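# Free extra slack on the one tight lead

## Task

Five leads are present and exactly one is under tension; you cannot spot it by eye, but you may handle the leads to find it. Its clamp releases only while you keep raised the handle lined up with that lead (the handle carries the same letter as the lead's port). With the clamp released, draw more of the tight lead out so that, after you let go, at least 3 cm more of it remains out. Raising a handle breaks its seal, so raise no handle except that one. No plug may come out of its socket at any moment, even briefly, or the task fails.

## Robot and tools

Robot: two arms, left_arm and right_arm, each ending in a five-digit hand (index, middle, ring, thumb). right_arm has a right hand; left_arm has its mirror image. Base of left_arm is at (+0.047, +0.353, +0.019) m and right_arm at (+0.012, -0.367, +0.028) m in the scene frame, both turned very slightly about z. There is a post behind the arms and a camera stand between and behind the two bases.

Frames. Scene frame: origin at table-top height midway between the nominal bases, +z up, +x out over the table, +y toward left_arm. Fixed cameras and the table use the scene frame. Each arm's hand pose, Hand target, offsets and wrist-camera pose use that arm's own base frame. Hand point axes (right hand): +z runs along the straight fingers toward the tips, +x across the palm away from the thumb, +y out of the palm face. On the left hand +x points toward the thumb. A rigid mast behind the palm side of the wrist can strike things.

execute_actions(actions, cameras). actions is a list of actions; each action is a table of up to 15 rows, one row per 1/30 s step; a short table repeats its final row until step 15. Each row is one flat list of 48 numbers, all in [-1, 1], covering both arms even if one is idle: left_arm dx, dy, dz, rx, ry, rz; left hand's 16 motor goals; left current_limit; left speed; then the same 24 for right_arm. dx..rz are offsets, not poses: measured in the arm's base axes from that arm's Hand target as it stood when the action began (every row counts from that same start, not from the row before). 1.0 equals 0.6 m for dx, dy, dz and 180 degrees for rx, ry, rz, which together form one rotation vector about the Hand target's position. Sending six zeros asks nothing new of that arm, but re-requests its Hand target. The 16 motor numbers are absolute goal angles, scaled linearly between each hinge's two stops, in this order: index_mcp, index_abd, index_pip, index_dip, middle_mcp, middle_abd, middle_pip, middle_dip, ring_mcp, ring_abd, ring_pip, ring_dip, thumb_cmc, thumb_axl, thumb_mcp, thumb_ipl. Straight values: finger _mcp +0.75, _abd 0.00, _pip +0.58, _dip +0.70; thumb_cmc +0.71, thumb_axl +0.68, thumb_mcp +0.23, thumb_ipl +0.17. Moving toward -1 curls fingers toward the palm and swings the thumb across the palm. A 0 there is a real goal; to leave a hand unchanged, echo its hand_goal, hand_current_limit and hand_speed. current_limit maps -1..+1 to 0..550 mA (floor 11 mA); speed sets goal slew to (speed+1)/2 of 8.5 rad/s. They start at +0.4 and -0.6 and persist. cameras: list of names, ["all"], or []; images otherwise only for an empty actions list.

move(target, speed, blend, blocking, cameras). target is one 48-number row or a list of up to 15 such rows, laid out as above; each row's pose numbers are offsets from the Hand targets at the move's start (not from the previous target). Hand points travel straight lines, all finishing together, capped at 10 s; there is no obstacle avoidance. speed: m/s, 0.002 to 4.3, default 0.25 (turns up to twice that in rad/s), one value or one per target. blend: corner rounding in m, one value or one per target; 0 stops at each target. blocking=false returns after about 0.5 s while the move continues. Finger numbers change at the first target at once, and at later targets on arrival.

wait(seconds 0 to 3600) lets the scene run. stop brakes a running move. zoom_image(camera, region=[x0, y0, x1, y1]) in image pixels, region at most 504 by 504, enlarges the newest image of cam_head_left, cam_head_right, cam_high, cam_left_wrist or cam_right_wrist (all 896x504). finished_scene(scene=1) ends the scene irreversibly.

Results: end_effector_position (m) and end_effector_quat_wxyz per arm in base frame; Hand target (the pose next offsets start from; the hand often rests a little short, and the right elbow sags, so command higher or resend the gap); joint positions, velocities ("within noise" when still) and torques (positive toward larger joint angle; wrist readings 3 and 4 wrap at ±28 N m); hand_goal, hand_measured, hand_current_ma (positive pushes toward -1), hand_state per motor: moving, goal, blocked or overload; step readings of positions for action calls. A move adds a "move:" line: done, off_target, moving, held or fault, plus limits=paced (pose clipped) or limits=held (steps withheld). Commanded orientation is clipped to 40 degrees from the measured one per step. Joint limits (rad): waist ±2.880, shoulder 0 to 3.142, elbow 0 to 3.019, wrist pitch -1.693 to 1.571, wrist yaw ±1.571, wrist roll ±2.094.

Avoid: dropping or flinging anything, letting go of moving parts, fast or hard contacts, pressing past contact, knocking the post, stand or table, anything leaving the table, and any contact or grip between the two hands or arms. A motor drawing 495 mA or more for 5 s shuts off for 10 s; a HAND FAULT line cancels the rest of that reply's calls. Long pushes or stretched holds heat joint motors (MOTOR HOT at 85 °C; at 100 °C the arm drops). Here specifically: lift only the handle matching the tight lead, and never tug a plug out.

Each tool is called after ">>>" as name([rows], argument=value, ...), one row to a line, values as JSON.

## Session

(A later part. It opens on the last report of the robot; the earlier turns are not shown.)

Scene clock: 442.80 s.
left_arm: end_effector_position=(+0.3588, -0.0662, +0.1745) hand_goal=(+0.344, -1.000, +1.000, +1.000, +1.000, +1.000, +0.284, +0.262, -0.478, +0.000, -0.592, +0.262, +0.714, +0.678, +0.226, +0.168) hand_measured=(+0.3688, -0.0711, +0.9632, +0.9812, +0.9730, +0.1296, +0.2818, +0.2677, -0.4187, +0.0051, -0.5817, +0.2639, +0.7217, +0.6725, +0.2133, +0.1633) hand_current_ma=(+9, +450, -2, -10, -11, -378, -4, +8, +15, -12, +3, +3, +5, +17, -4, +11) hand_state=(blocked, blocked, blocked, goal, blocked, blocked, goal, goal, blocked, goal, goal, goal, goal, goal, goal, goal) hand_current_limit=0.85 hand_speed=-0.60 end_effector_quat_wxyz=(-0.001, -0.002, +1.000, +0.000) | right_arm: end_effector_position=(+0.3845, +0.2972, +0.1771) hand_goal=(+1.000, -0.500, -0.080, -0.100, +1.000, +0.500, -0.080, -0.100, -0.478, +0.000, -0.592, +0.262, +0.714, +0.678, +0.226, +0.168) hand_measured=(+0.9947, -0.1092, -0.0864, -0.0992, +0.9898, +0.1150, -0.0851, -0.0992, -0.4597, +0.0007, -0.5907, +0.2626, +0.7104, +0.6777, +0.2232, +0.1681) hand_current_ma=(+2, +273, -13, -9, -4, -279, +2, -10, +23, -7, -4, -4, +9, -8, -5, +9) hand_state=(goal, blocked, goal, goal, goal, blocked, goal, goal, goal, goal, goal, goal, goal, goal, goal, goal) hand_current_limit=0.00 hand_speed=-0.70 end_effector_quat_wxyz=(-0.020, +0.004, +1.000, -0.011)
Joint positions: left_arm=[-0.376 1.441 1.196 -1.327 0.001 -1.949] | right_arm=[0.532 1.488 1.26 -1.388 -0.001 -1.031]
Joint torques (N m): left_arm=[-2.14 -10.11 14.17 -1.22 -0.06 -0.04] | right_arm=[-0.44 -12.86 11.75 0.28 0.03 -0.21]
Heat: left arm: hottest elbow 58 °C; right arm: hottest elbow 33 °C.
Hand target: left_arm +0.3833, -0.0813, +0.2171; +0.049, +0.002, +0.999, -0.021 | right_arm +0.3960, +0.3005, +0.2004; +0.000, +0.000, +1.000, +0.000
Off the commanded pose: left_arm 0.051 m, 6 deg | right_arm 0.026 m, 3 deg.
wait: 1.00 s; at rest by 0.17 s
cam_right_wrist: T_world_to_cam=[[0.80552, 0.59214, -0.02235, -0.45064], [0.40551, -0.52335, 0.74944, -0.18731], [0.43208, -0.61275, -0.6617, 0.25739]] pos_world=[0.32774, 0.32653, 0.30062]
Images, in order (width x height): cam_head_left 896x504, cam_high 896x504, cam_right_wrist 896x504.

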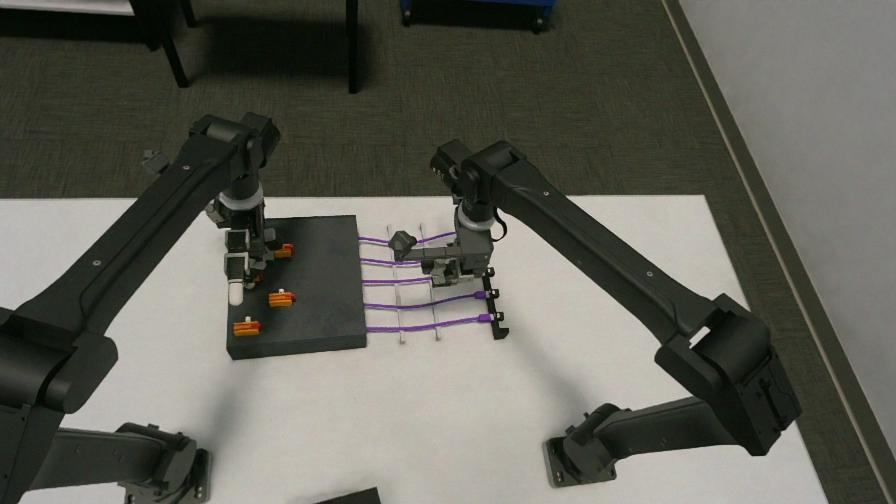

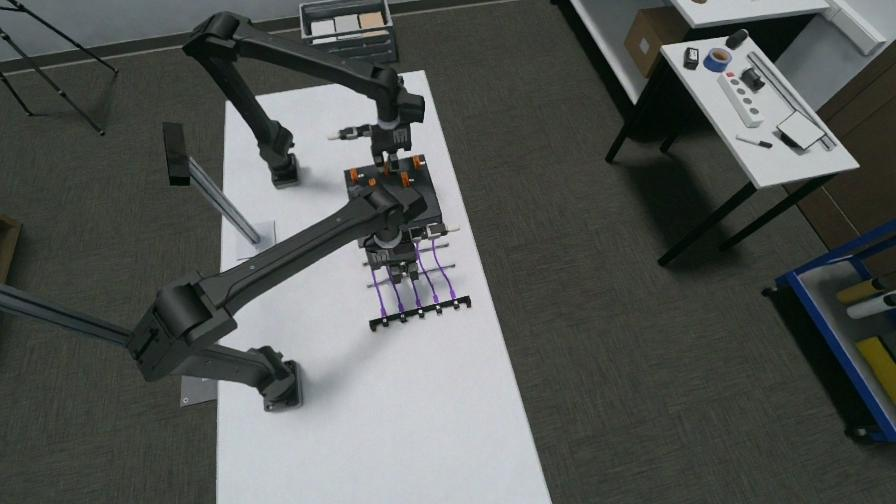

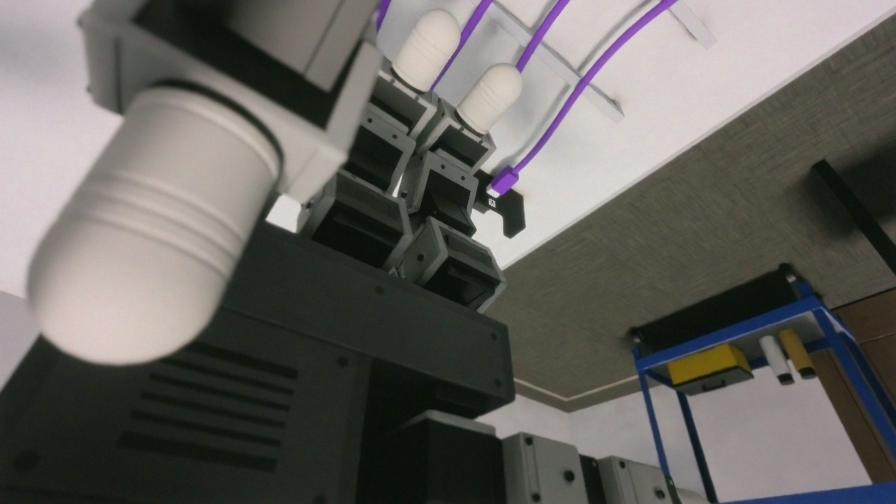

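>>> move([
  [0,0,0,0,0,0,0.343,-1,1,1,1,1,0.284,0.261,-0.479,0,-0.592,0.261,0.714,0.678,0.226,0.168,0.85,-0.6,0,0,0,0,0,0,0.2745,0.12,1,1,1,-0.12,0.153,0.116,-0.479,0,-0.592,0.261,0.714,0.678,0.226,0.168,0.3,-0.5],
  [0,0,0,0,0,0,0.343,-1,1,1,1,1,0.284,0.261,-0.479,0,-0.592,0.261,0.714,0.678,0.226,0.168,0.85,-0.6,0,0.19,-0.01,0,0,0,0.2745,0.12,1,1,1,-0.12,0.153,0.116,-0.479,0,-0.592,0.261,0.714,0.678,0.226,0.168,0.3,-0.5],
  [0,0,0,0,0,0,0.343,-1,1,1,1,1,0.284,0.261,-0.479,0,-0.592,0.261,0.714,0.678,0.226,0.168,0.85,-0.6,-0.002,0.19,-0.1,0,0,0,0.2745,0.12,1,1,1,-0.12,0.153,0.116,-0.479,0,-0.592,0.261,0.714,0.678,0.226,0.168,0.3,-0.5],
], speed=0.1, cameras=["cam_head_left","cam_right_wrist","cam_high"])

>>> zoom_image(camera="cam_right_wrist", region=[300, 0, 700, 240])

Scene clock: 452.43 s.
left_arm: end_effector_position=(+0.3588, -0.0662, +0.1745) hand_goal=(+0.344, -1.000, +1.000, +1.000, +1.000, +1.000, +0.284, +0.262, -0.478, +0.000, -0.592, +0.262, +0.714, +0.678, +0.226, +0.168) hand_measured=(+0.3688, -0.0696, +0.9632, +0.9799, +0.9730, +0.1296, +0.2818, +0.2677, -0.4187, +0.0051, -0.5804, +0.2626, +0.7217, +0.6725, +0.2133, +0.1633) hand_current_ma=(+11, +460, -14, -2, -16, -390, -8, -4, +16, -11, +0, -8, +4, +14, -8, +3) hand_state=(blocked, blocked, blocked, goal, blocked, blocked, goal, goal, blocked, goal, goal, goal, goal, goal, goal, goal) hand_current_limit=0.85 hand_speed=-0.60 end_effector_quat_wxyz=(-0.001, -0.002, +1.000, +0.000) | right_arm: end_effector_position=(+0.3964, +0.4116, +0.1441) hand_goal=(+0.274, +0.120, +1.000, +1.000, +1.000, -0.120, +0.154, +0.116, -0.478, +0.000, -0.592, +0.262, +0.714, +0.678, +0.226, +0.168) hand_measured=(+0.2783, +0.1223, +0.9670, +1.0000, +0.9886, -0.1195, +0.1574, +0.1199, -0.4597, -0.0008, -0.5907, +0.2613, +0.7104, +0.6777, +0.2222, +0.1681) hand_current_ma=(+7, -2, -40, -4, +2, -6, +6, -10, +25, -3, -6, -2, +5, -7, -5, +10) hand_state=(goal, goal, blocked, goal, goal, goal, goal, goal, goal, goal, goal, goal, goal, goal, goal, goal) hand_current_limit=0.30 hand_speed=-0.50 end_effector_quat_wxyz=(-0.001, -0.003, +1.000, +0.000)
Joint positions: left_arm=[-0.376 1.441 1.196 -1.327 0.001 -1.949] | right_arm=[0.718 1.68 1.393 -1.286 -0.001 -0.859]
Joint torques (N m): left_arm=[-1.55 -9.93 14.52 -0.9 -0.1 -0.05] | right_arm=[0.79 -14.92 7.91 1.11 0.01 0.1]
Heat: left arm: hottest elbow 58 °C; right arm: hottest elbow 33 °C.
Hand target: left_arm +0.3833, -0.0813, +0.2171; +0.049, +0.002, +0.999, -0.021 | right_arm +0.3947, +0.4145, +0.1403; +0.000, +0.000, +1.000, +0.000
Off the commanded pose: left_arm 0.051 m, 6 deg | right_arm 0.005 m, 0 deg.
move: done
cam_right_wrist: T_world_to_cam=[[0.79732, 0.60318, 0.02116, -0.53622], [0.38466, -0.53485, 0.75231, -0.09501], [0.4651, -0.5917, -0.65847, 0.27825]] pos_world=[0.33468, 0.43726, 0.26604]
Images, in order (width x height): cam_head_left 896x504, cam_high 896x504, cam_right_wrist 896x504.

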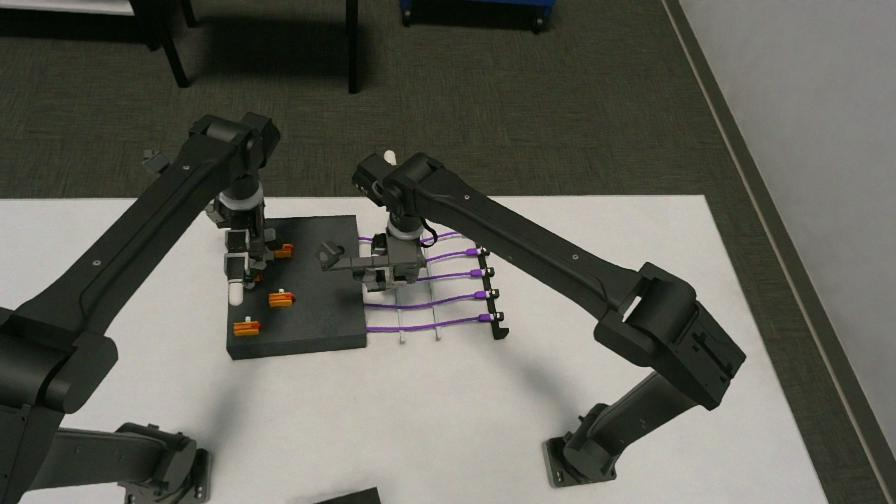

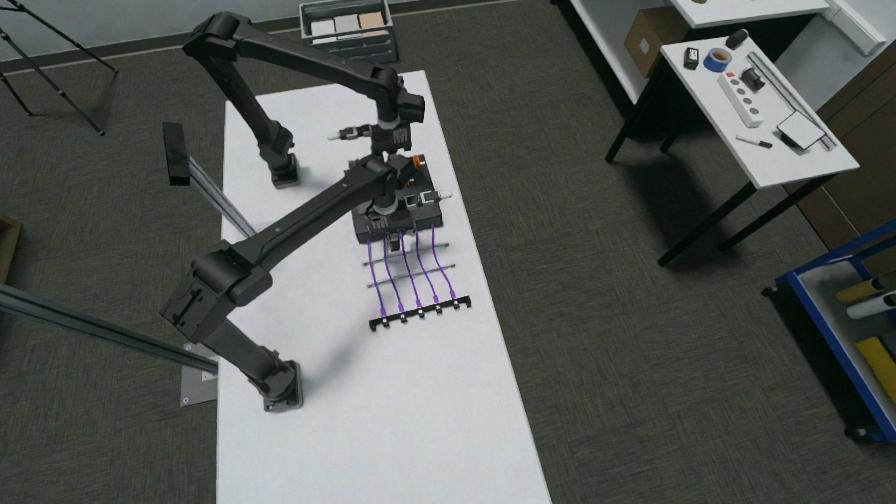

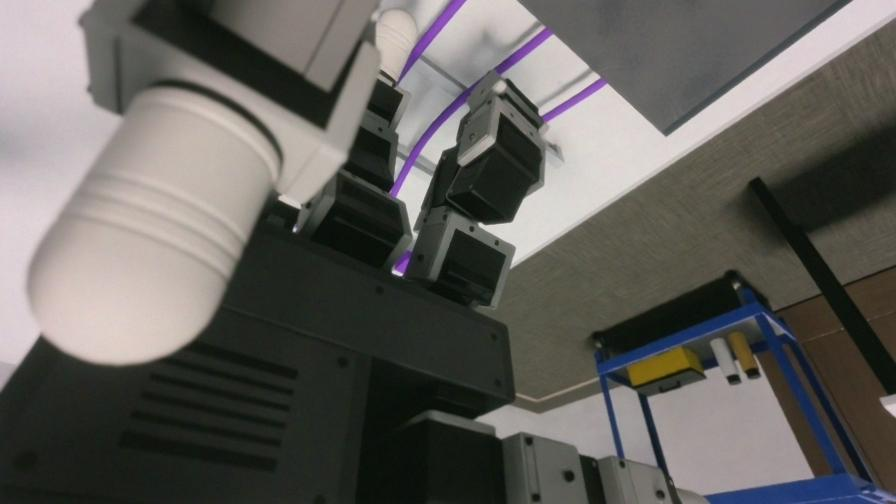

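Scaled by 1.260 from the camera's image (finer frame: 1280x720).

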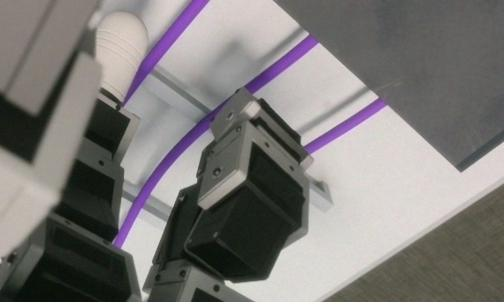

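>>> move(target=[0,0,0,0,0,0,0.343,-1,1,1,1,1,0.284,0.261,-0.479,0,-0.592,0.261,0.714,0.678,0.226,0.168,0.85,-0.6,-0.0105,0,-0.0717,0,0,0,0.2745,0.12,1,1,1,-0.12,0.153,0.116,-0.479,0,-0.592,0.261,0.714,0.678,0.226,0.168,0.3,-0.5], speed=0.08, cameras=["cam_head_left","cam_right_wrist"])

>>> zoom_image(camera="cam_right_wrist", region=[300, 0, 700, 240])

Scene clock: 454.33 s.
left_arm: end_effector_position=(+0.3588, -0.0662, +0.1745) hand_goal=(+0.344, -1.000, +1.000, +1.000, +1.000, +1.000, +0.284, +0.262, -0.478, +0.000, -0.592, +0.262, +0.714, +0.678, +0.226, +0.168) hand_measured=(+0.3688, -0.0696, +0.9632, +0.9812, +0.9730, +0.1296, +0.2818, +0.2677, -0.4187, +0.0051, -0.5817, +0.2639, +0.7217, +0.6725, +0.2133, +0.1633) hand_current_ma=(+6, +450, -12, +2, -13, -396, -3, -2, +14, -16, -15, -2, +9, +14, +4, +14) hand_state=(blocked, blocked, blocked, goal, blocked, blocked, goal, goal, blocked, goal, goal, goal, goal, goal, goal, goal) hand_current_limit=0.85 hand_speed=-0.60 end_effector_quat_wxyz=(-0.001, -0.002, +1.000, +0.000) | right_arm: end_effector_position=(+0.3924, +0.4102, +0.1017) hand_goal=(+0.274, +0.120, +1.000, +1.000, +1.000, -0.120, +0.154, +0.116, -0.478, +0.000, -0.592, +0.262, +0.714, +0.678, +0.226, +0.168) hand_measured=(+0.2783, +0.1208, +0.9670, +1.0000, +0.9886, -0.1209, +0.1574, +0.1212, -0.4585, +0.0007, -0.5907, +0.2613, +0.7104, +0.6767, +0.2232, +0.1672) hand_current_ma=(+8, +0, -42, -9, -1, -2, +5, -9, +23, -6, -8, +1, +7, -6, -10, +11) hand_state=(goal, goal, blocked, goal, goal, goal, goal, goal, goal, goal, goal, goal, goal, goal, goal, goal) hand_current_limit=0.30 hand_speed=-0.50 end_effector_quat_wxyz=(+0.000, -0.001, +1.000, +0.001)
Joint positions: left_arm=[-0.376 1.441 1.196 -1.327 0.001 -1.949] | right_arm=[0.722 1.706 1.309 -1.174 -0.001 -0.851]
Joint torques (N m): left_arm=[-1.9 -10.11 14.5 -0.95 -0.1 -0.05] | right_arm=[1.08 -14.97 7.75 1.11 0.02 0.09]
Heat: left arm: hottest elbow 59 °C; right arm: hottest elbow 33 °C.
Hand target: left_arm +0.3833, -0.0813, +0.2171; +0.049, +0.002, +0.999, -0.021 | right_arm +0.3886, +0.4145, +0.0974; +0.000, +0.001, +1.000, +0.000
Off the commanded pose: left_arm 0.051 m, 6 deg | right_arm 0.007 m, 0 deg.
move: done
cam_right_wrist: T_world_to_cam=[[0.80005, 0.59951, 0.02264, -0.53104], [0.3814, -0.53739, 0.75216, -0.06], [0.4631, -0.59313, -0.65859, 0.25279]] pos_world=[0.33068, 0.43606, 0.22364]

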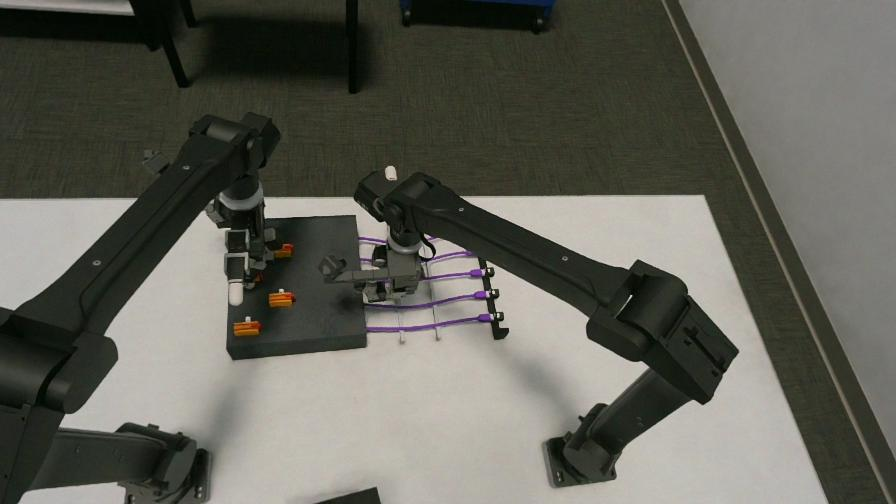

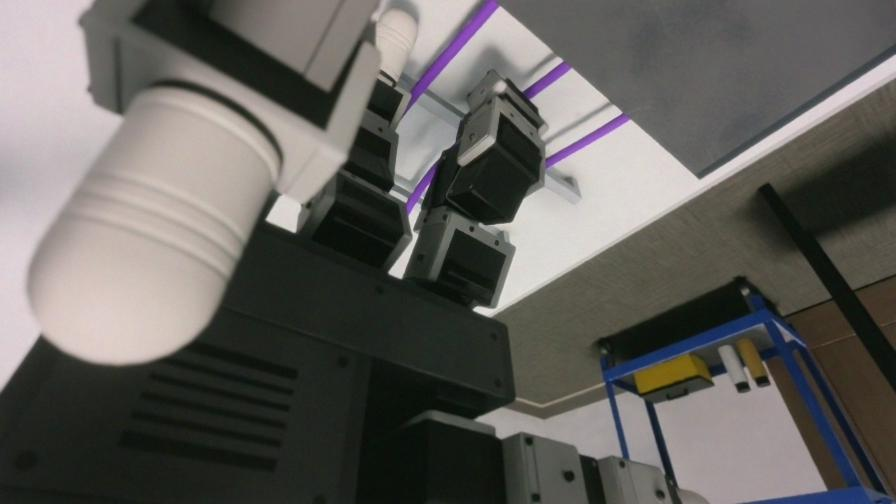

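Scaled by 1.260 from the camera's image (finer frame: 1280x720).

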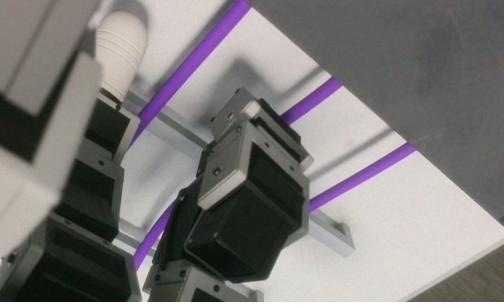

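>>> move(target=[0,0,0,0,0,0,0.343,-1,1,1,1,1,0.284,0.261,-0.479,0,-0.592,0.261,0.714,0.678,0.226,0.168,0.85,-0.6,0,0,0,0,0,0,0.2745,-0.3,1,1,1,0.3,0.153,0.116,-0.479,0,-0.592,0.261,0.714,0.678,0.226,0.168,0.3,-0.85], speed=0.08, cameras=[])

>>> move(target=[0,0,0,0,0,0,0.343,-1,1,1,1,1,0.284,0.261,-0.479,0,-0.592,0.261,0.714,0.678,0.226,0.168,0.85,-0.6,0,0,0,0,0,0,0.2745,-0.6,1,1,1,0.7,0.153,0.116,-0.479,0,-0.592,0.261,0.714,0.678,0.226,0.168,0.6,-0.85], speed=0.08, cameras=["cam_right_wrist"])

>>> zoom_image(camera="cam_right_wrist", region=[300, 0, 700, 240])

Scene clock: 455.87 s.
left_arm: end_effector_position=(+0.3588, -0.0662, +0.1745) hand_goal=(+0.344, -1.000, +1.000, +1.000, +1.000, +1.000, +0.284, +0.262, -0.478, +0.000, -0.592, +0.262, +0.714, +0.678, +0.226, +0.168) hand_measured=(+0.3688, -0.0696, +0.9632, +0.9812, +0.9717, +0.1296, +0.2818, +0.2690, -0.4187, +0.0051, -0.5817, +0.2639, +0.7205, +0.6735, +0.2133, +0.1633) hand_current_ma=(+2, +440, -6, -5, -12, -392, -13, +13, +13, -4, -4, +11, +9, +12, -10, +12) hand_state=(blocked, blocked, blocked, goal, blocked, blocked, goal, goal, blocked, goal, goal, goal, goal, goal, goal, goal) hand_current_limit=0.85 hand_speed=-0.60 end_effector_quat_wxyz=(-0.001, -0.002, +1.000, +0.000) | right_arm: end_effector_position=(+0.3925, +0.4102, +0.1017) hand_goal=(+0.274, -0.300, +1.000, +1.000, +1.000, +0.300, +0.154, +0.116, -0.478, +0.000, -0.592, +0.262, +0.714, +0.678, +0.226, +0.168) hand_measured=(+0.2783, -0.1253, +0.9683, +1.0000, +0.9971, +0.2073, +0.1497, +0.1110, -0.4597, +0.0007, -0.5907, +0.2613, +0.7117, +0.6777, +0.2232, +0.1681) hand_current_ma=(+10, +237, -42, -8, +3, -94, +0, -10, +22, -1, -7, +0, +9, -9, -8, +13) hand_state=(goal, blocked, blocked, goal, goal, blocked, goal, goal, goal, goal, goal, goal, goal, goal, goal, goal) hand_current_limit=0.30 hand_speed=-0.85 end_effector_quat_wxyz=(+0.000, -0.001, +1.000, +0.001)
Joint positions: left_arm=[-0.376 1.441 1.196 -1.327 0.001 -1.949] | right_arm=[0.722 1.706 1.309 -1.174 -0.001 -0.85]
Joint torques (N m): left_arm=[-1.32 -10.46 14.34 -1.09 -0.15 -0.04] | right_arm=[1.03 -14.74 7.62 1.1 0.02 0.09]
Heat: left arm: hottest elbow 59 °C; right arm: hottest elbow 33 °C.
Hand target: left_arm +0.3833, -0.0813, +0.2171; +0.049, +0.002, +0.999, -0.021 | right_arm +0.3886, +0.4145, +0.0974; +0.000, +0.001, +1.000, +0.000
Off the commanded pose: left_arm 0.051 m, 6 deg | right_arm 0.007 m, 0 deg.
move: done

Scene clock: 456.37 s.
left_arm: end_effector_position=(+0.3588, -0.0662, +0.1745) hand_goal=(+0.344, -1.000, +1.000, +1.000, +1.000, +1.000, +0.284, +0.262, -0.478, +0.000, -0.592, +0.262, +0.714, +0.678, +0.226, +0.168) hand_measured=(+0.3688, -0.0696, +0.9632, +0.9799, +0.9730, +0.1296, +0.2818, +0.2677, -0.4187, +0.0051, -0.5817, +0.2639, +0.7217, +0.6725, +0.2123, +0.1633) hand_current_ma=(+14, +451, -16, -6, -7, -386, -3, -6, +18, -10, +2, +0, +20, +4, +4, +12) hand_state=(blocked, blocked, blocked, goal, blocked, blocked, goal, goal, blocked, goal, goal, goal, goal, goal, goal, goal) hand_current_limit=0.85 hand_speed=-0.60 end_effector_quat_wxyz=(-0.001, -0.002, +1.000, +0.000) | right_arm: end_effector_position=(+0.3926, +0.4102, +0.1017) hand_goal=(+0.274, -0.600, +1.000, +1.000, +1.000, +0.700, +0.154, +0.116, -0.478, +0.000, -0.592, +0.262, +0.714, +0.678, +0.226, +0.168) hand_measured=(+0.2723, -0.1209, +0.9670, +1.0000, +0.9995, +0.2380, +0.1433, +0.1072, -0.4585, +0.0007, -0.5907, +0.2613, +0.7104, +0.6767, +0.2232, +0.1672) hand_current_ma=(+7, +437, -41, -5, +3, -442, -6, -13, +19, +0, -7, +2, +5, -7, -7, +8) hand_state=(goal, blocked, blocked, goal, goal, blocked, goal, goal, goal, goal, goal, goal, goal, goal, goal, goal) hand_current_limit=0.60 hand_speed=-0.85 end_effector_quat_wxyz=(+0.000, +0.000, +1.000, +0.001)
Joint positions: left_arm=[-0.376 1.441 1.196 -1.327 0.001 -1.949] | right_arm=[0.722 1.706 1.309 -1.174 -0.001 -0.849]
Joint torques (N m): left_arm=[-2.2 -10.34 14.42 -0.9 -0.11 -0.07] | right_arm=[1.03 -14.74 7.64 1.1 0.01 0.07]
Heat: left arm: hottest elbow 59 °C; right arm: hottest elbow 33 °C.
Hand target: left_arm +0.3833, -0.0813, +0.2171; +0.049, +0.002, +0.999, -0.021 | right_arm +0.3885, +0.4145, +0.0974; +0.000, +0.001, +1.000, +0.001
Off the commanded pose: left_arm 0.051 m, 6 deg | right_arm 0.007 m, 0 deg.
move: done
cam_right_wrist: T_world_to_cam=[[0.80095, 0.5983, 0.02264, -0.53097], [0.38059, -0.53796, 0.75216, -0.05956], [0.4622, -0.59383, -0.65859, 0.2533]] pos_world=[0.33088, 0.43606, 0.22364]

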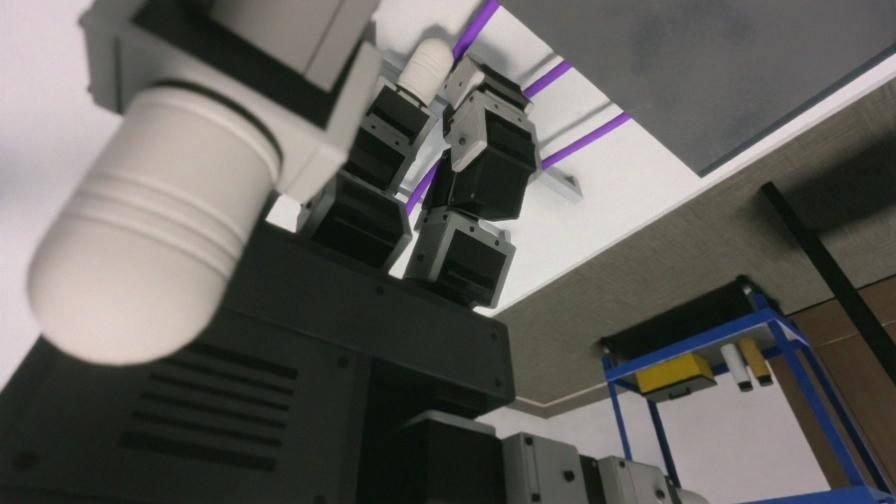

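Scaled by 1.260 from the camera's image (finer frame: 1280x720).

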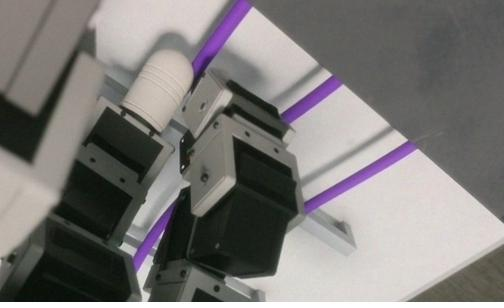

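>>> move(target=[0,0,0,0,0,0,0.343,-1,1,1,1,1,0.284,0.261,-0.479,0,-0.592,0.261,0.714,0.678,0.226,0.168,0.85,-0.6,0,-0.02,0.004,0,0,0,0.2745,-0.6,1,1,1,0.7,0.153,0.116,-0.479,0,-0.592,0.261,0.714,0.678,0.226,0.168,0.6,-0.85], speed=0.04, cameras=["cam_right_wrist"])

>>> zoom_image(camera="cam_right_wrist", region=[300, 0, 700, 240])

Scene clock: 457.43 s.
left_arm: end_effector_position=(+0.3588, -0.0662, +0.1745) hand_goal=(+0.344, -1.000, +1.000, +1.000, +1.000, +1.000, +0.284, +0.262, -0.478, +0.000, -0.592, +0.262, +0.714, +0.678, +0.226, +0.168) hand_measured=(+0.3688, -0.0711, +0.9632, +0.9799, +0.9730, +0.1311, +0.2818, +0.2677, -0.4187, +0.0065, -0.5804, +0.2626, +0.7205, +0.6725, +0.2133, +0.1633) hand_current_ma=(+0, +455, -14, -8, -14, -389, -10, +15, +9, -5, +1, -1, +9, +8, -9, +8) hand_state=(blocked, blocked, blocked, goal, blocked, blocked, goal, goal, blocked, goal, goal, goal, goal, goal, goal, goal) hand_current_limit=0.85 hand_speed=-0.60 end_effector_quat_wxyz=(-0.001, -0.002, +1.000, +0.000) | right_arm: end_effector_position=(+0.3904, +0.4081, +0.0986) hand_goal=(+0.274, -0.600, +1.000, +1.000, +1.000, +0.700, +0.154, +0.116, -0.478, +0.000, -0.592, +0.262, +0.714, +0.678, +0.226, +0.168) hand_measured=(+0.2614, -0.1209, +0.9670, +1.0000, +0.9959, +0.2468, +0.1356, +0.1021, -0.4597, +0.0007, -0.5894, +0.2613, +0.7092, +0.6777, +0.2222, +0.1672) hand_current_ma=(+1, +435, -42, -6, +4, -442, -17, -20, +22, +1, -3, -5, +7, -8, -6, +8) hand_state=(goal, blocked, blocked, goal, goal, blocked, goal, goal, goal, goal, goal, goal, goal, goal, goal, goal) hand_current_limit=0.60 hand_speed=-0.85 end_effector_quat_wxyz=(-0.001, +0.000, +1.000, +0.000)
Joint positions: left_arm=[-0.376 1.441 1.196 -1.327 0.001 -1.949] | right_arm=[0.722 1.703 1.297 -1.167 -0.001 -0.849]
Joint torques (N m): left_arm=[-1.73 -9.99 14.38 -1.09 -0.06 -0.06] | right_arm=[-0.32 -16.15 6.91 0.83 0.01 -0.11]
Heat: left arm: hottest elbow 59 °C; right arm: hottest elbow 33 °C.
Hand target: left_arm +0.3833, -0.0813, +0.2171; +0.049, +0.002, +0.999, -0.021 | right_arm +0.3886, +0.4025, +0.0997; +0.000, +0.001, +1.000, +0.000
Off the commanded pose: left_arm 0.051 m, 6 deg | right_arm 0.006 m, 0 deg.
move: done
cam_right_wrist: T_world_to_cam=[[0.8012, 0.59803, 0.02077, -0.52777], [0.38127, -0.53692, 0.75256, -0.0582], [0.4612, -0.59504, -0.65819, 0.25188]] pos_world=[0.32887, 0.43425, 0.22054]

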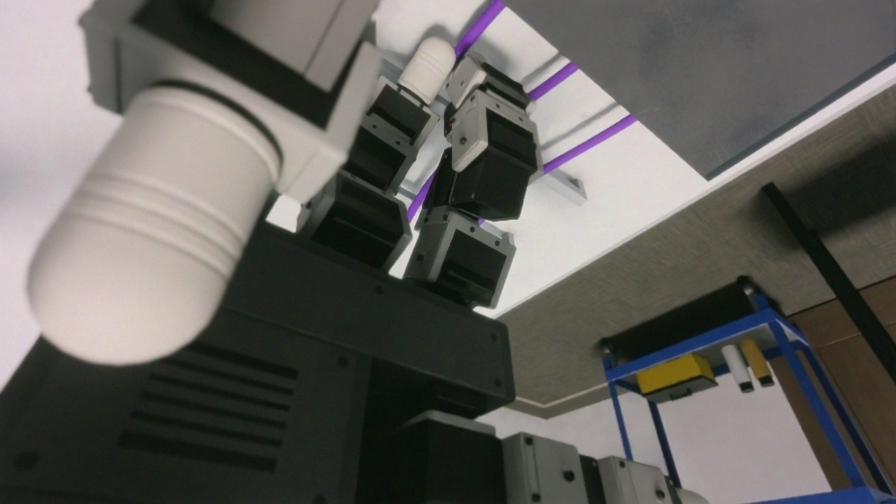

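Scaled by 1.260 from the camera's image (finer frame: 1280x720).

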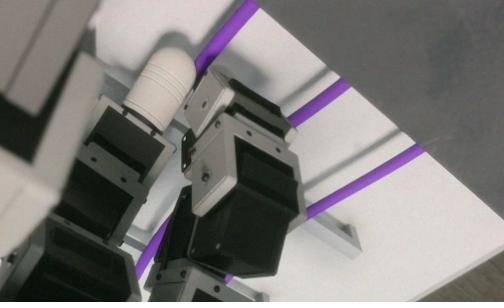

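>>> move(target=[0,0,0,0,0,0,0.343,-1,1,1,1,1,0.284,0.261,-0.479,0,-0.592,0.261,0.714,0.678,0.226,0.168,0.85,-0.6,0,-0.02,0.005,0,0,0,0.2745,-0.6,1,1,1,0.7,0.153,0.116,-0.479,0,-0.592,0.261,0.714,0.678,0.226,0.168,0.6,-0.85], speed=0.04, cameras=["cam_right_wrist"])

>>> zoom_image(camera="cam_right_wrist", region=[300, 0, 700, 240])

Scene clock: 458.70 s.
left_arm: end_effector_position=(+0.3588, -0.0662, +0.1745) hand_goal=(+0.344, -1.000, +1.000, +1.000, +1.000, +1.000, +0.284, +0.262, -0.478, +0.000, -0.592, +0.262, +0.714, +0.678, +0.226, +0.168) hand_measured=(+0.3688, -0.0711, +0.9632, +0.9799, +0.9730, +0.1296, +0.2818, +0.2690, -0.4175, +0.0051, -0.5817, +0.2639, +0.7217, +0.6735, +0.2123, +0.1633) hand_current_ma=(+10, +458, -9, -8, -14, -386, -8, +1, +9, -6, +3, -1, +19, +14, -6, +7) hand_state=(blocked, blocked, blocked, goal, blocked, blocked, goal, goal, blocked, goal, goal, goal, goal, goal, goal, goal) hand_current_limit=0.85 hand_speed=-0.60 end_effector_quat_wxyz=(-0.001, -0.002, +1.000, +0.000) | right_arm: end_effector_position=(+0.3883, +0.4022, +0.1012) hand_goal=(+0.274, -0.600, +1.000, +1.000, +1.000, +0.700, +0.154, +0.116, -0.478, +0.000, -0.592, +0.262, +0.714, +0.678, +0.226, +0.168) hand_measured=(+0.2518, -0.1209, +0.9658, +0.9977, +0.9862, +0.2483, +0.1279, +0.1008, -0.4597, +0.0007, -0.5907, +0.2613, +0.7104, +0.6777, +0.2222, +0.1681) hand_current_ma=(-12, +436, -42, -9, -8, -442, -20, -19, +21, -2, -5, +1, +8, -8, -10, +11) hand_state=(blocked, blocked, blocked, goal, goal, blocked, blocked, goal, goal, goal, goal, goal, goal, goal, goal, goal) hand_current_limit=0.60 hand_speed=-0.85 end_effector_quat_wxyz=(+0.000, +0.000, +1.000, +0.002)
Joint positions: left_arm=[-0.376 1.441 1.196 -1.327 0.001 -1.949] | right_arm=[0.714 1.684 1.279 -1.161 -0.003 -0.857]
Joint torques (N m): left_arm=[-2.08 -10.58 14.27 -0.91 -0.15 -0.05] | right_arm=[-1.14 -16.09 6.84 0.58 0.09 -0.23]
Heat: left arm: hottest elbow 59 °C; right arm: hottest shoulder 33 °C.
Hand target: left_arm +0.3833, -0.0813, +0.2171; +0.049, +0.002, +0.999, -0.021 | right_arm +0.3886, +0.3906, +0.1027; +0.000, +0.001, +1.000, +0.000
Off the commanded pose: left_arm 0.051 m, 6 deg | right_arm 0.012 m, 0 deg.
move: off_target (right_arm)
cam_right_wrist: T_world_to_cam=[[0.80045, 0.59884, 0.02597, -0.52314], [0.37998, -0.54046, 0.75068, -0.06031], [0.46357, -0.59101, -0.66016, 0.24869]] pos_world=[0.32638, 0.42766, 0.22304]

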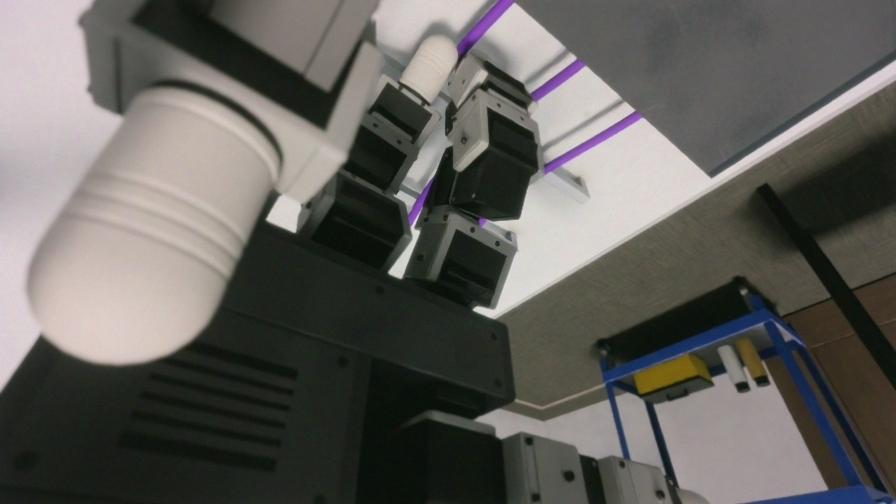

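Scaled by 1.260 from the camera's image (finer frame: 1280x720).

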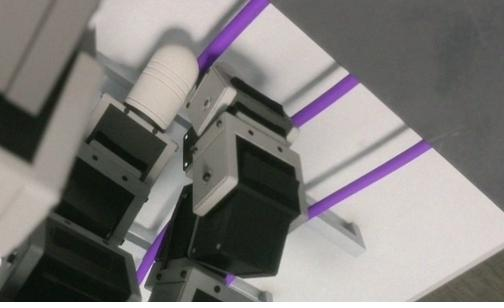

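>>> move(target=[0,0,0,0,0,0,0.343,-1,1,1,1,1,0.284,0.261,-0.479,0,-0.592,0.261,0.714,0.678,0.226,0.168,0.85,-0.6,0,-0.008,0.02,0,0,0,0.2745,-0.6,1,1,1,0.7,0.153,0.116,-0.479,0,-0.592,0.261,0.714,0.678,0.226,0.168,0.6,-0.85], speed=0.04, cameras=["cam_right_wrist","cam_head_left"])

>>> zoom_image(camera="cam_right_wrist", region=[300, 0, 700, 240])

>>> zoom_image(camera="cam_head_left", region=[320, 200, 520, 350])

Scene clock: 459.87 s.
left_arm: end_effector_position=(+0.3588, -0.0662, +0.1745) hand_goal=(+0.344, -1.000, +1.000, +1.000, +1.000, +1.000, +0.284, +0.262, -0.478, +0.000, -0.592, +0.262, +0.714, +0.678, +0.226, +0.168) hand_measured=(+0.3688, -0.0696, +0.9632, +0.9799, +0.9717, +0.1296, +0.2818, +0.2677, -0.4187, +0.0051, -0.5817, +0.2639, +0.7205, +0.6725, +0.2123, +0.1633) hand_current_ma=(-3, +445, -18, +2, -23, -387, -6, +13, +11, -1, +11, -12, +9, +6, +4, +7) hand_state=(blocked, blocked, blocked, goal, blocked, blocked, goal, goal, blocked, goal, goal, goal, goal, goal, goal, goal) hand_current_limit=0.85 hand_speed=-0.60 end_effector_quat_wxyz=(-0.001, -0.002, +1.000, +0.000) | right_arm: end_effector_position=(+0.3887, +0.4004, +0.1075) hand_goal=(+0.274, -0.600, +1.000, +1.000, +1.000, +0.700, +0.154, +0.116, -0.478, +0.000, -0.592, +0.262, +0.714, +0.678, +0.226, +0.168) hand_measured=(+0.2482, -0.1195, +0.9645, +0.9939, +0.9802, +0.2512, +0.1279, +0.1008, -0.4597, +0.0007, -0.5907, +0.2613, +0.7104, +0.6767, +0.2232, +0.1672) hand_current_ma=(-20, +433, -45, -7, -10, -441, -21, -20, +24, -8, -3, +1, +9, -9, -7, +6) hand_state=(blocked, blocked, blocked, goal, goal, blocked, blocked, goal, goal, goal, goal, goal, goal, goal, goal, goal) hand_current_limit=0.60 hand_speed=-0.85 end_effector_quat_wxyz=(+0.003, -0.002, +1.000, +0.006)
Joint positions: left_arm=[-0.376 1.441 1.196 -1.327 0.001 -1.949] | right_arm=[0.709 1.672 1.279 -1.165 -0.006 -0.866]
Joint torques (N m): left_arm=[-2.43 -10.64 14.26 -0.81 -0.11 -0.08] | right_arm=[-1.26 -16.38 7.57 -0.25 0.18 -0.21]
Heat: left arm: hottest elbow 59 °C; right arm: hottest shoulder 33 °C.
Hand target: left_arm +0.3833, -0.0813, +0.2171; +0.049, +0.002, +0.999, -0.021 | right_arm +0.3886, +0.3857, +0.1149; +0.000, +0.001, +1.000, +0.001
Off the commanded pose: left_arm 0.051 m, 6 deg | right_arm 0.016 m, 1 deg.
move: off_target (right_arm)
cam_right_wrist: T_world_to_cam=[[0.79827, 0.60134, 0.03382, -0.52351], [0.37854, -0.5446, 0.74841, -0.06384], [0.46847, -0.58464, -0.66237, 0.24738]] pos_world=[0.32618, 0.42467, 0.22934]
Images, in order (width x height): cam_head_left 896x504, cam_right_wrist 896x504.

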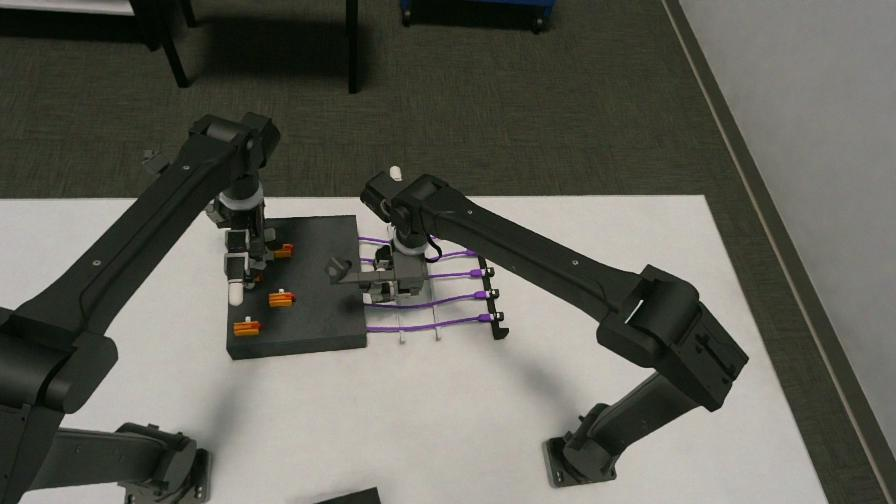

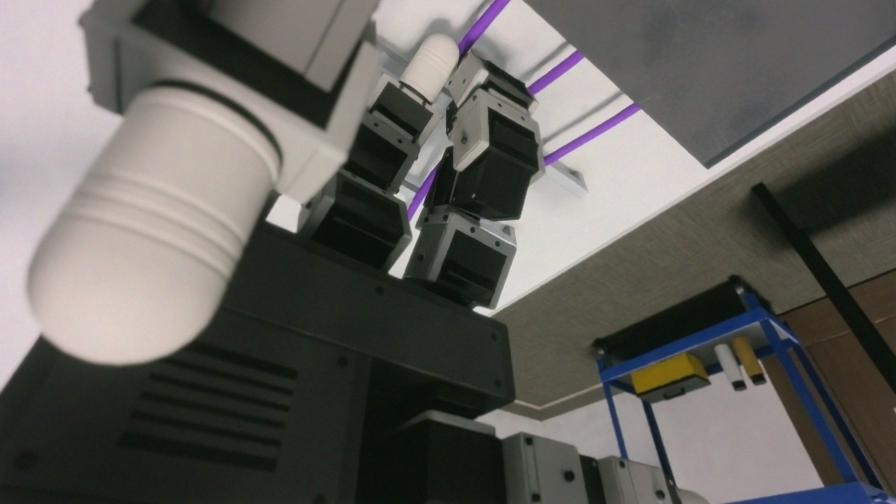

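Scaled by 1.260 from the camera's image (finer frame: 1280x720).

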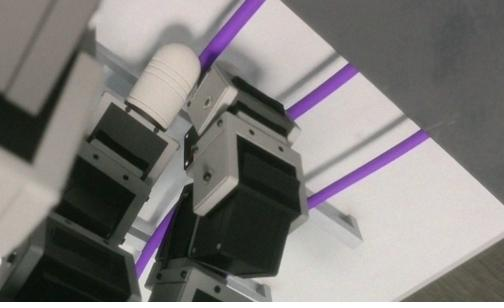

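Scaled by 2.520 from the camera's image (finer frame: 1280x720).

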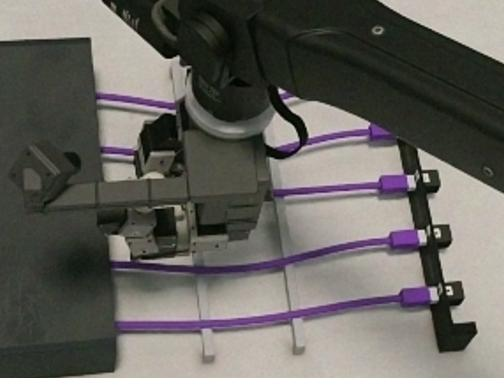

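>>> move(target=[0,0,0,0,0,0,0.343,-1,1,1,1,1,0.284,0.261,-0.479,0,-0.592,0.261,0.714,0.678,0.226,0.168,0.85,-0.6,0,-0.02,0.008,0,0,0,0.2745,-0.6,1,1,1,0.7,0.153,0.116,-0.479,0,-0.592,0.261,0.714,0.678,0.226,0.168,0.6,-0.85], speed=0.04, cameras=["cam_right_wrist","cam_head_left"])

>>> zoom_image(camera="cam_right_wrist", region=[300, 0, 700, 240])

Scene clock: 461.70 s.
left_arm: end_effector_position=(+0.3588, -0.0662, +0.1745) hand_goal=(+0.344, -1.000, +1.000, +1.000, +1.000, +1.000, +0.284, +0.262, -0.478, +0.000, -0.592, +0.262, +0.714, +0.678, +0.226, +0.168) hand_measured=(+0.3688, -0.0711, +0.9632, +0.9812, +0.9730, +0.1296, +0.2831, +0.2690, -0.4187, +0.0051, -0.5817, +0.2639, +0.7217, +0.6725, +0.2133, +0.1633) hand_current_ma=(+12, +445, -17, -7, -17, -392, -1, +4, +10, +0, -13, +4, +13, +12, +3, +2) hand_state=(blocked, blocked, blocked, goal, blocked, blocked, goal, goal, blocked, goal, goal, goal, goal, goal, goal, goal) hand_current_limit=0.85 hand_speed=-0.60 end_effector_quat_wxyz=(-0.001, -0.002, +1.000, +0.000) | right_arm: end_effector_position=(+0.3906, +0.3796, +0.1158) hand_goal=(+0.274, -0.600, +1.000, +1.000, +1.000, +0.700, +0.154, +0.116, -0.478, +0.000, -0.592, +0.262, +0.714, +0.678, +0.226, +0.168) hand_measured=(+0.2542, -0.1209, +0.9632, +0.9901, +1.0000, +0.3259, +0.1163, +0.0919, -0.4597, +0.0007, -0.5907, +0.2626, +0.7104, +0.6767, +0.2222, +0.1672) hand_current_ma=(-7, +438, -51, -12, +4, -444, -40, -31, +22, -2, -7, +2, +6, -9, -6, +10) hand_state=(blocked, blocked, blocked, goal, goal, blocked, blocked, blocked, goal, goal, goal, goal, goal, goal, goal, goal) hand_current_limit=0.60 hand_speed=-0.85 end_effector_quat_wxyz=(+0.000, +0.004, +1.000, +0.001)
Joint positions: left_arm=[-0.376 1.441 1.196 -1.327 0.001 -1.949] | right_arm=[0.677 1.639 1.262 -1.193 -0.002 -0.886]
Joint torques (N m): left_arm=[-2.49 -9.82 14.43 -0.99 -0.09 -0.02] | right_arm=[-0.38 -15.21 7.6 0.4 0.06 -0.23]
Heat: left arm: hottest elbow 59 °C; right arm: hottest shoulder 33 °C.
Hand target: left_arm +0.3833, -0.0813, +0.2171; +0.049, +0.002, +0.999, -0.021 | right_arm +0.3885, +0.3736, +0.1195; +0.000, +0.001, +1.000, +0.000
Off the commanded pose: left_arm 0.051 m, 6 deg | right_arm 0.007 m, 0 deg.
move: done
cam_right_wrist: T_world_to_cam=[[0.80595, 0.59151, 0.0238, -0.51094], [0.37587, -0.54237, 0.75137, -0.0822], [0.45735, -0.59662, -0.65945, 0.24841]] pos_world=[0.32908, 0.40585, 0.23774]
Images, in order (width x height): cam_head_left 896x504, cam_right_wrist 896x504.

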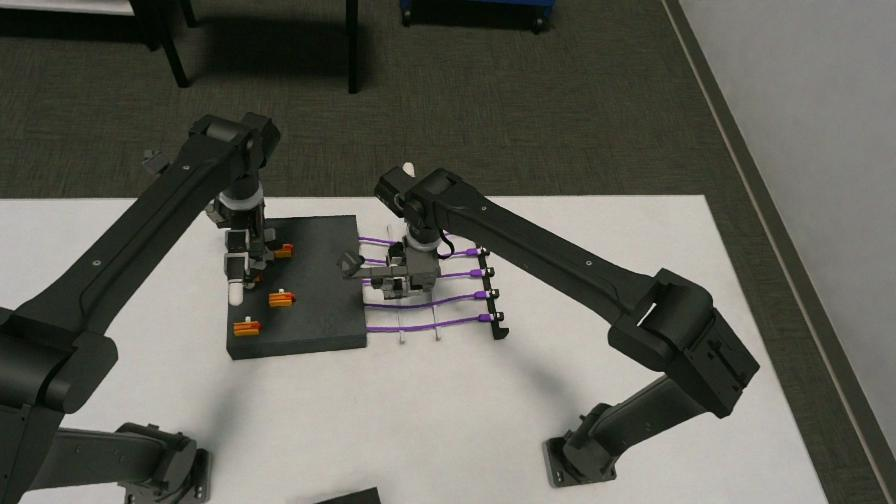

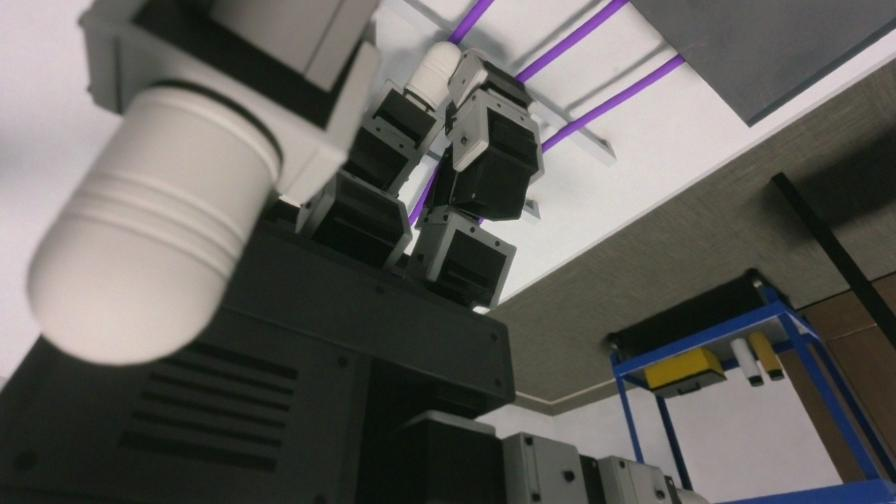

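Scaled by 1.260 from the camera's image (finer frame: 1280x720).

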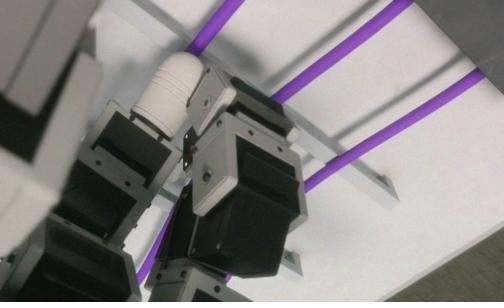

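>>> move([
  [0,0,0,0,0,0,0.343,-1,1,1,1,1,0.284,0.261,-0.479,0,-0.592,0.261,0.714,0.678,0.226,0.168,0.85,-0.6,0,0,0,0,0,0,0.2745,0.12,1,1,1,-0.12,0.153,0.116,-0.479,0,-0.592,0.261,0.714,0.678,0.226,0.168,0.3,-0.7],
  [0,0,0,0,0,0,0.343,-1,1,1,1,1,0.284,0.261,-0.479,0,-0.592,0.261,0.714,0.678,0.226,0.168,0.85,-0.6,0.008,-0.01,0.08,0,0,0,0.2745,0.12,1,1,1,-0.12,0.153,0.116,-0.479,0,-0.592,0.261,0.714,0.678,0.226,0.168,0.3,-0.7],
  [0,0,0,0,0,0,0.343,-1,1,1,1,1,0.284,0.261,-0.479,0,-0.592,0.261,0.714,0.678,0.226,0.168,0.85,-0.6,0.008,-0.124,0.07,0,0,0,0.2745,0.12,1,1,1,-0.12,0.153,0.116,-0.479,0,-0.592,0.261,0.714,0.678,0.226,0.168,0.3,-0.7],
], speed=0.1, cameras=["cam_head_left","cam_right_wrist","cam_high"])

>>> zoom_image(camera="cam_right_wrist", region=[300, 0, 700, 240])

>>> zoom_image(camera="cam_high", region=[340, 190, 490, 340])

Scene clock: 466.67 s.
left_arm: end_effector_position=(+0.3588, -0.0662, +0.1745) hand_goal=(+0.344, -1.000, +1.000, +1.000, +1.000, +1.000, +0.284, +0.262, -0.478, +0.000, -0.592, +0.262, +0.714, +0.678, +0.226, +0.168) hand_measured=(+0.3688, -0.0696, +0.9619, +0.9812, +0.9730, +0.1296, +0.2818, +0.2690, -0.4187, +0.0051, -0.5804, +0.2639, +0.7217, +0.6725, +0.2133, +0.1624) hand_current_ma=(+11, +454, -6, -7, -20, -388, -6, +6, +6, +0, -8, -6, +10, +3, -2, +1) hand_state=(blocked, blocked, blocked, goal, blocked, blocked, goal, goal, blocked, goal, goal, goal, goal, goal, goal, goal) hand_current_limit=0.85 hand_speed=-0.60 end_effector_quat_wxyz=(-0.001, -0.002, +1.000, +0.000) | right_arm: end_effector_position=(+0.3933, +0.3022, +0.1568) hand_goal=(+0.274, +0.120, +1.000, +1.000, +1.000, -0.120, +0.154, +0.116, -0.478, +0.000, -0.592, +0.262, +0.714, +0.678, +0.226, +0.168) hand_measured=(+0.2795, +0.0666, +0.9722, +0.9990, +0.9922, -0.1180, +0.1522, +0.1123, -0.4597, -0.0008, -0.5907, +0.2613, +0.7104, +0.6777, +0.2232, +0.1672) hand_current_ma=(+10, -42, -33, -13, +1, -6, +3, -10, +22, -7, -7, -1, +7, -4, -7, +10) hand_state=(goal, blocked, blocked, goal, goal, goal, goal, goal, goal, goal, goal, goal, goal, goal, goal, goal) hand_current_limit=0.30 hand_speed=-0.70 end_effector_quat_wxyz=(-0.008, +0.005, +1.000, -0.004)
Joint positions: left_arm=[-0.376 1.441 1.196 -1.327 0.001 -1.949] | right_arm=[0.532 1.511 1.227 -1.305 -0.001 -1.029]
Joint torques (N m): left_arm=[-1.9 -9.58 14.35 -1.03 -0.09 -0.08] | right_arm=[-0.32 -13.63 7.8 1.05 0.01 -0.23]
Heat: left arm: hottest elbow 60 °C; right arm: hottest shoulder 33 °C.
Hand target: left_arm +0.3833, -0.0813, +0.2171; +0.049, +0.002, +0.999, -0.021 | right_arm +0.3933, +0.2993, +0.1615; +0.000, +0.000, +1.000, +0.000
Off the commanded pose: left_arm 0.051 m, 6 deg | right_arm 0.006 m, 1 deg.
move: done
cam_right_wrist: T_world_to_cam=[[0.80683, 0.59077, 0.0039, -0.46532], [0.38762, -0.53434, 0.75115, -0.16298], [0.44584, -0.60454, -0.66012, 0.23494]] pos_world=[0.33386, 0.32984, 0.27933]
Images, in order (width x height): cam_head_left 896x504, cam_high 896x504, cam_right_wrist 896x504.

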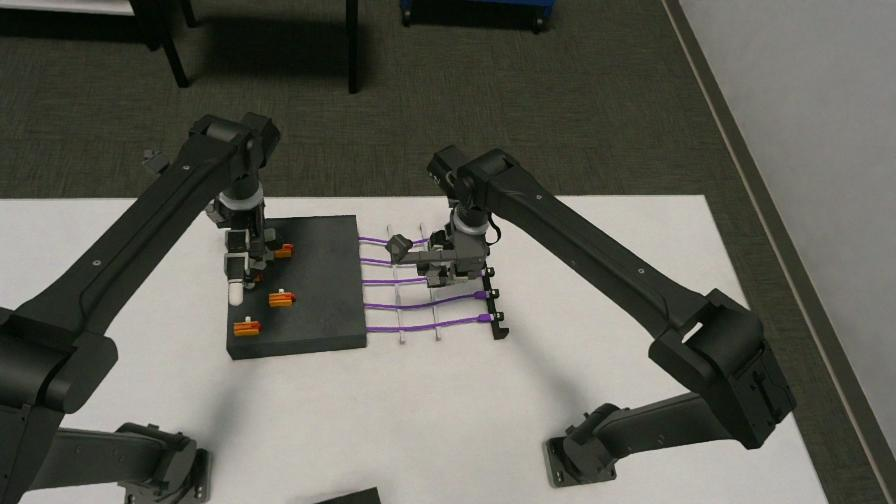

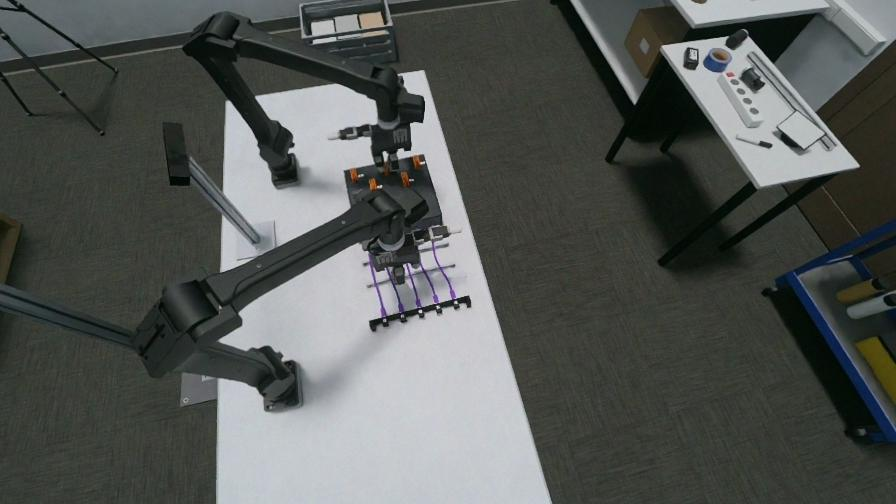

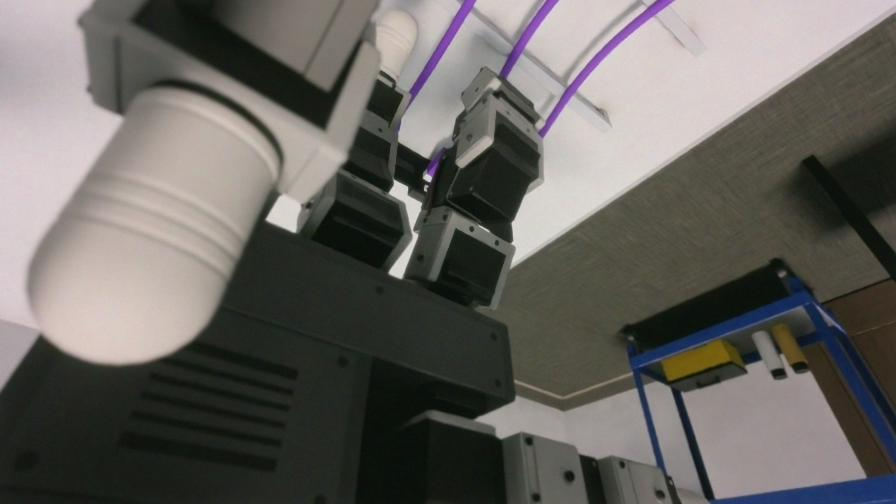

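Scaled by 1.260 from the camera's image (finer frame: 1280x720).

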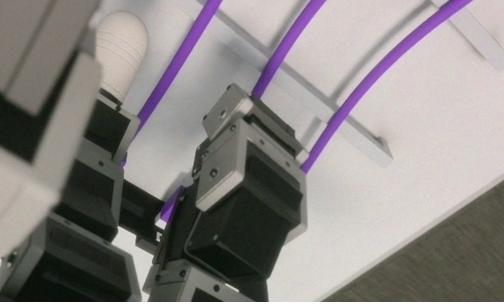

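Scaled by 3.360 from the camera's image (finer frame: 1280x720).

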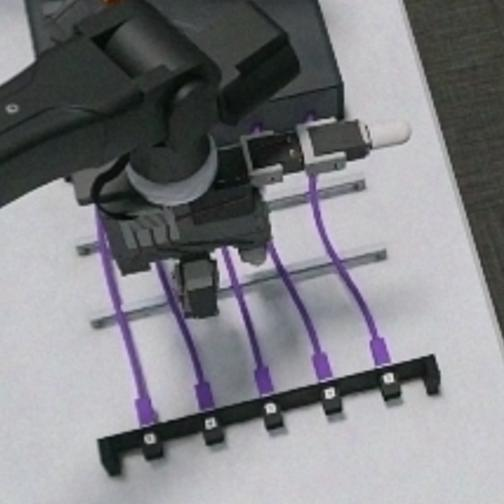

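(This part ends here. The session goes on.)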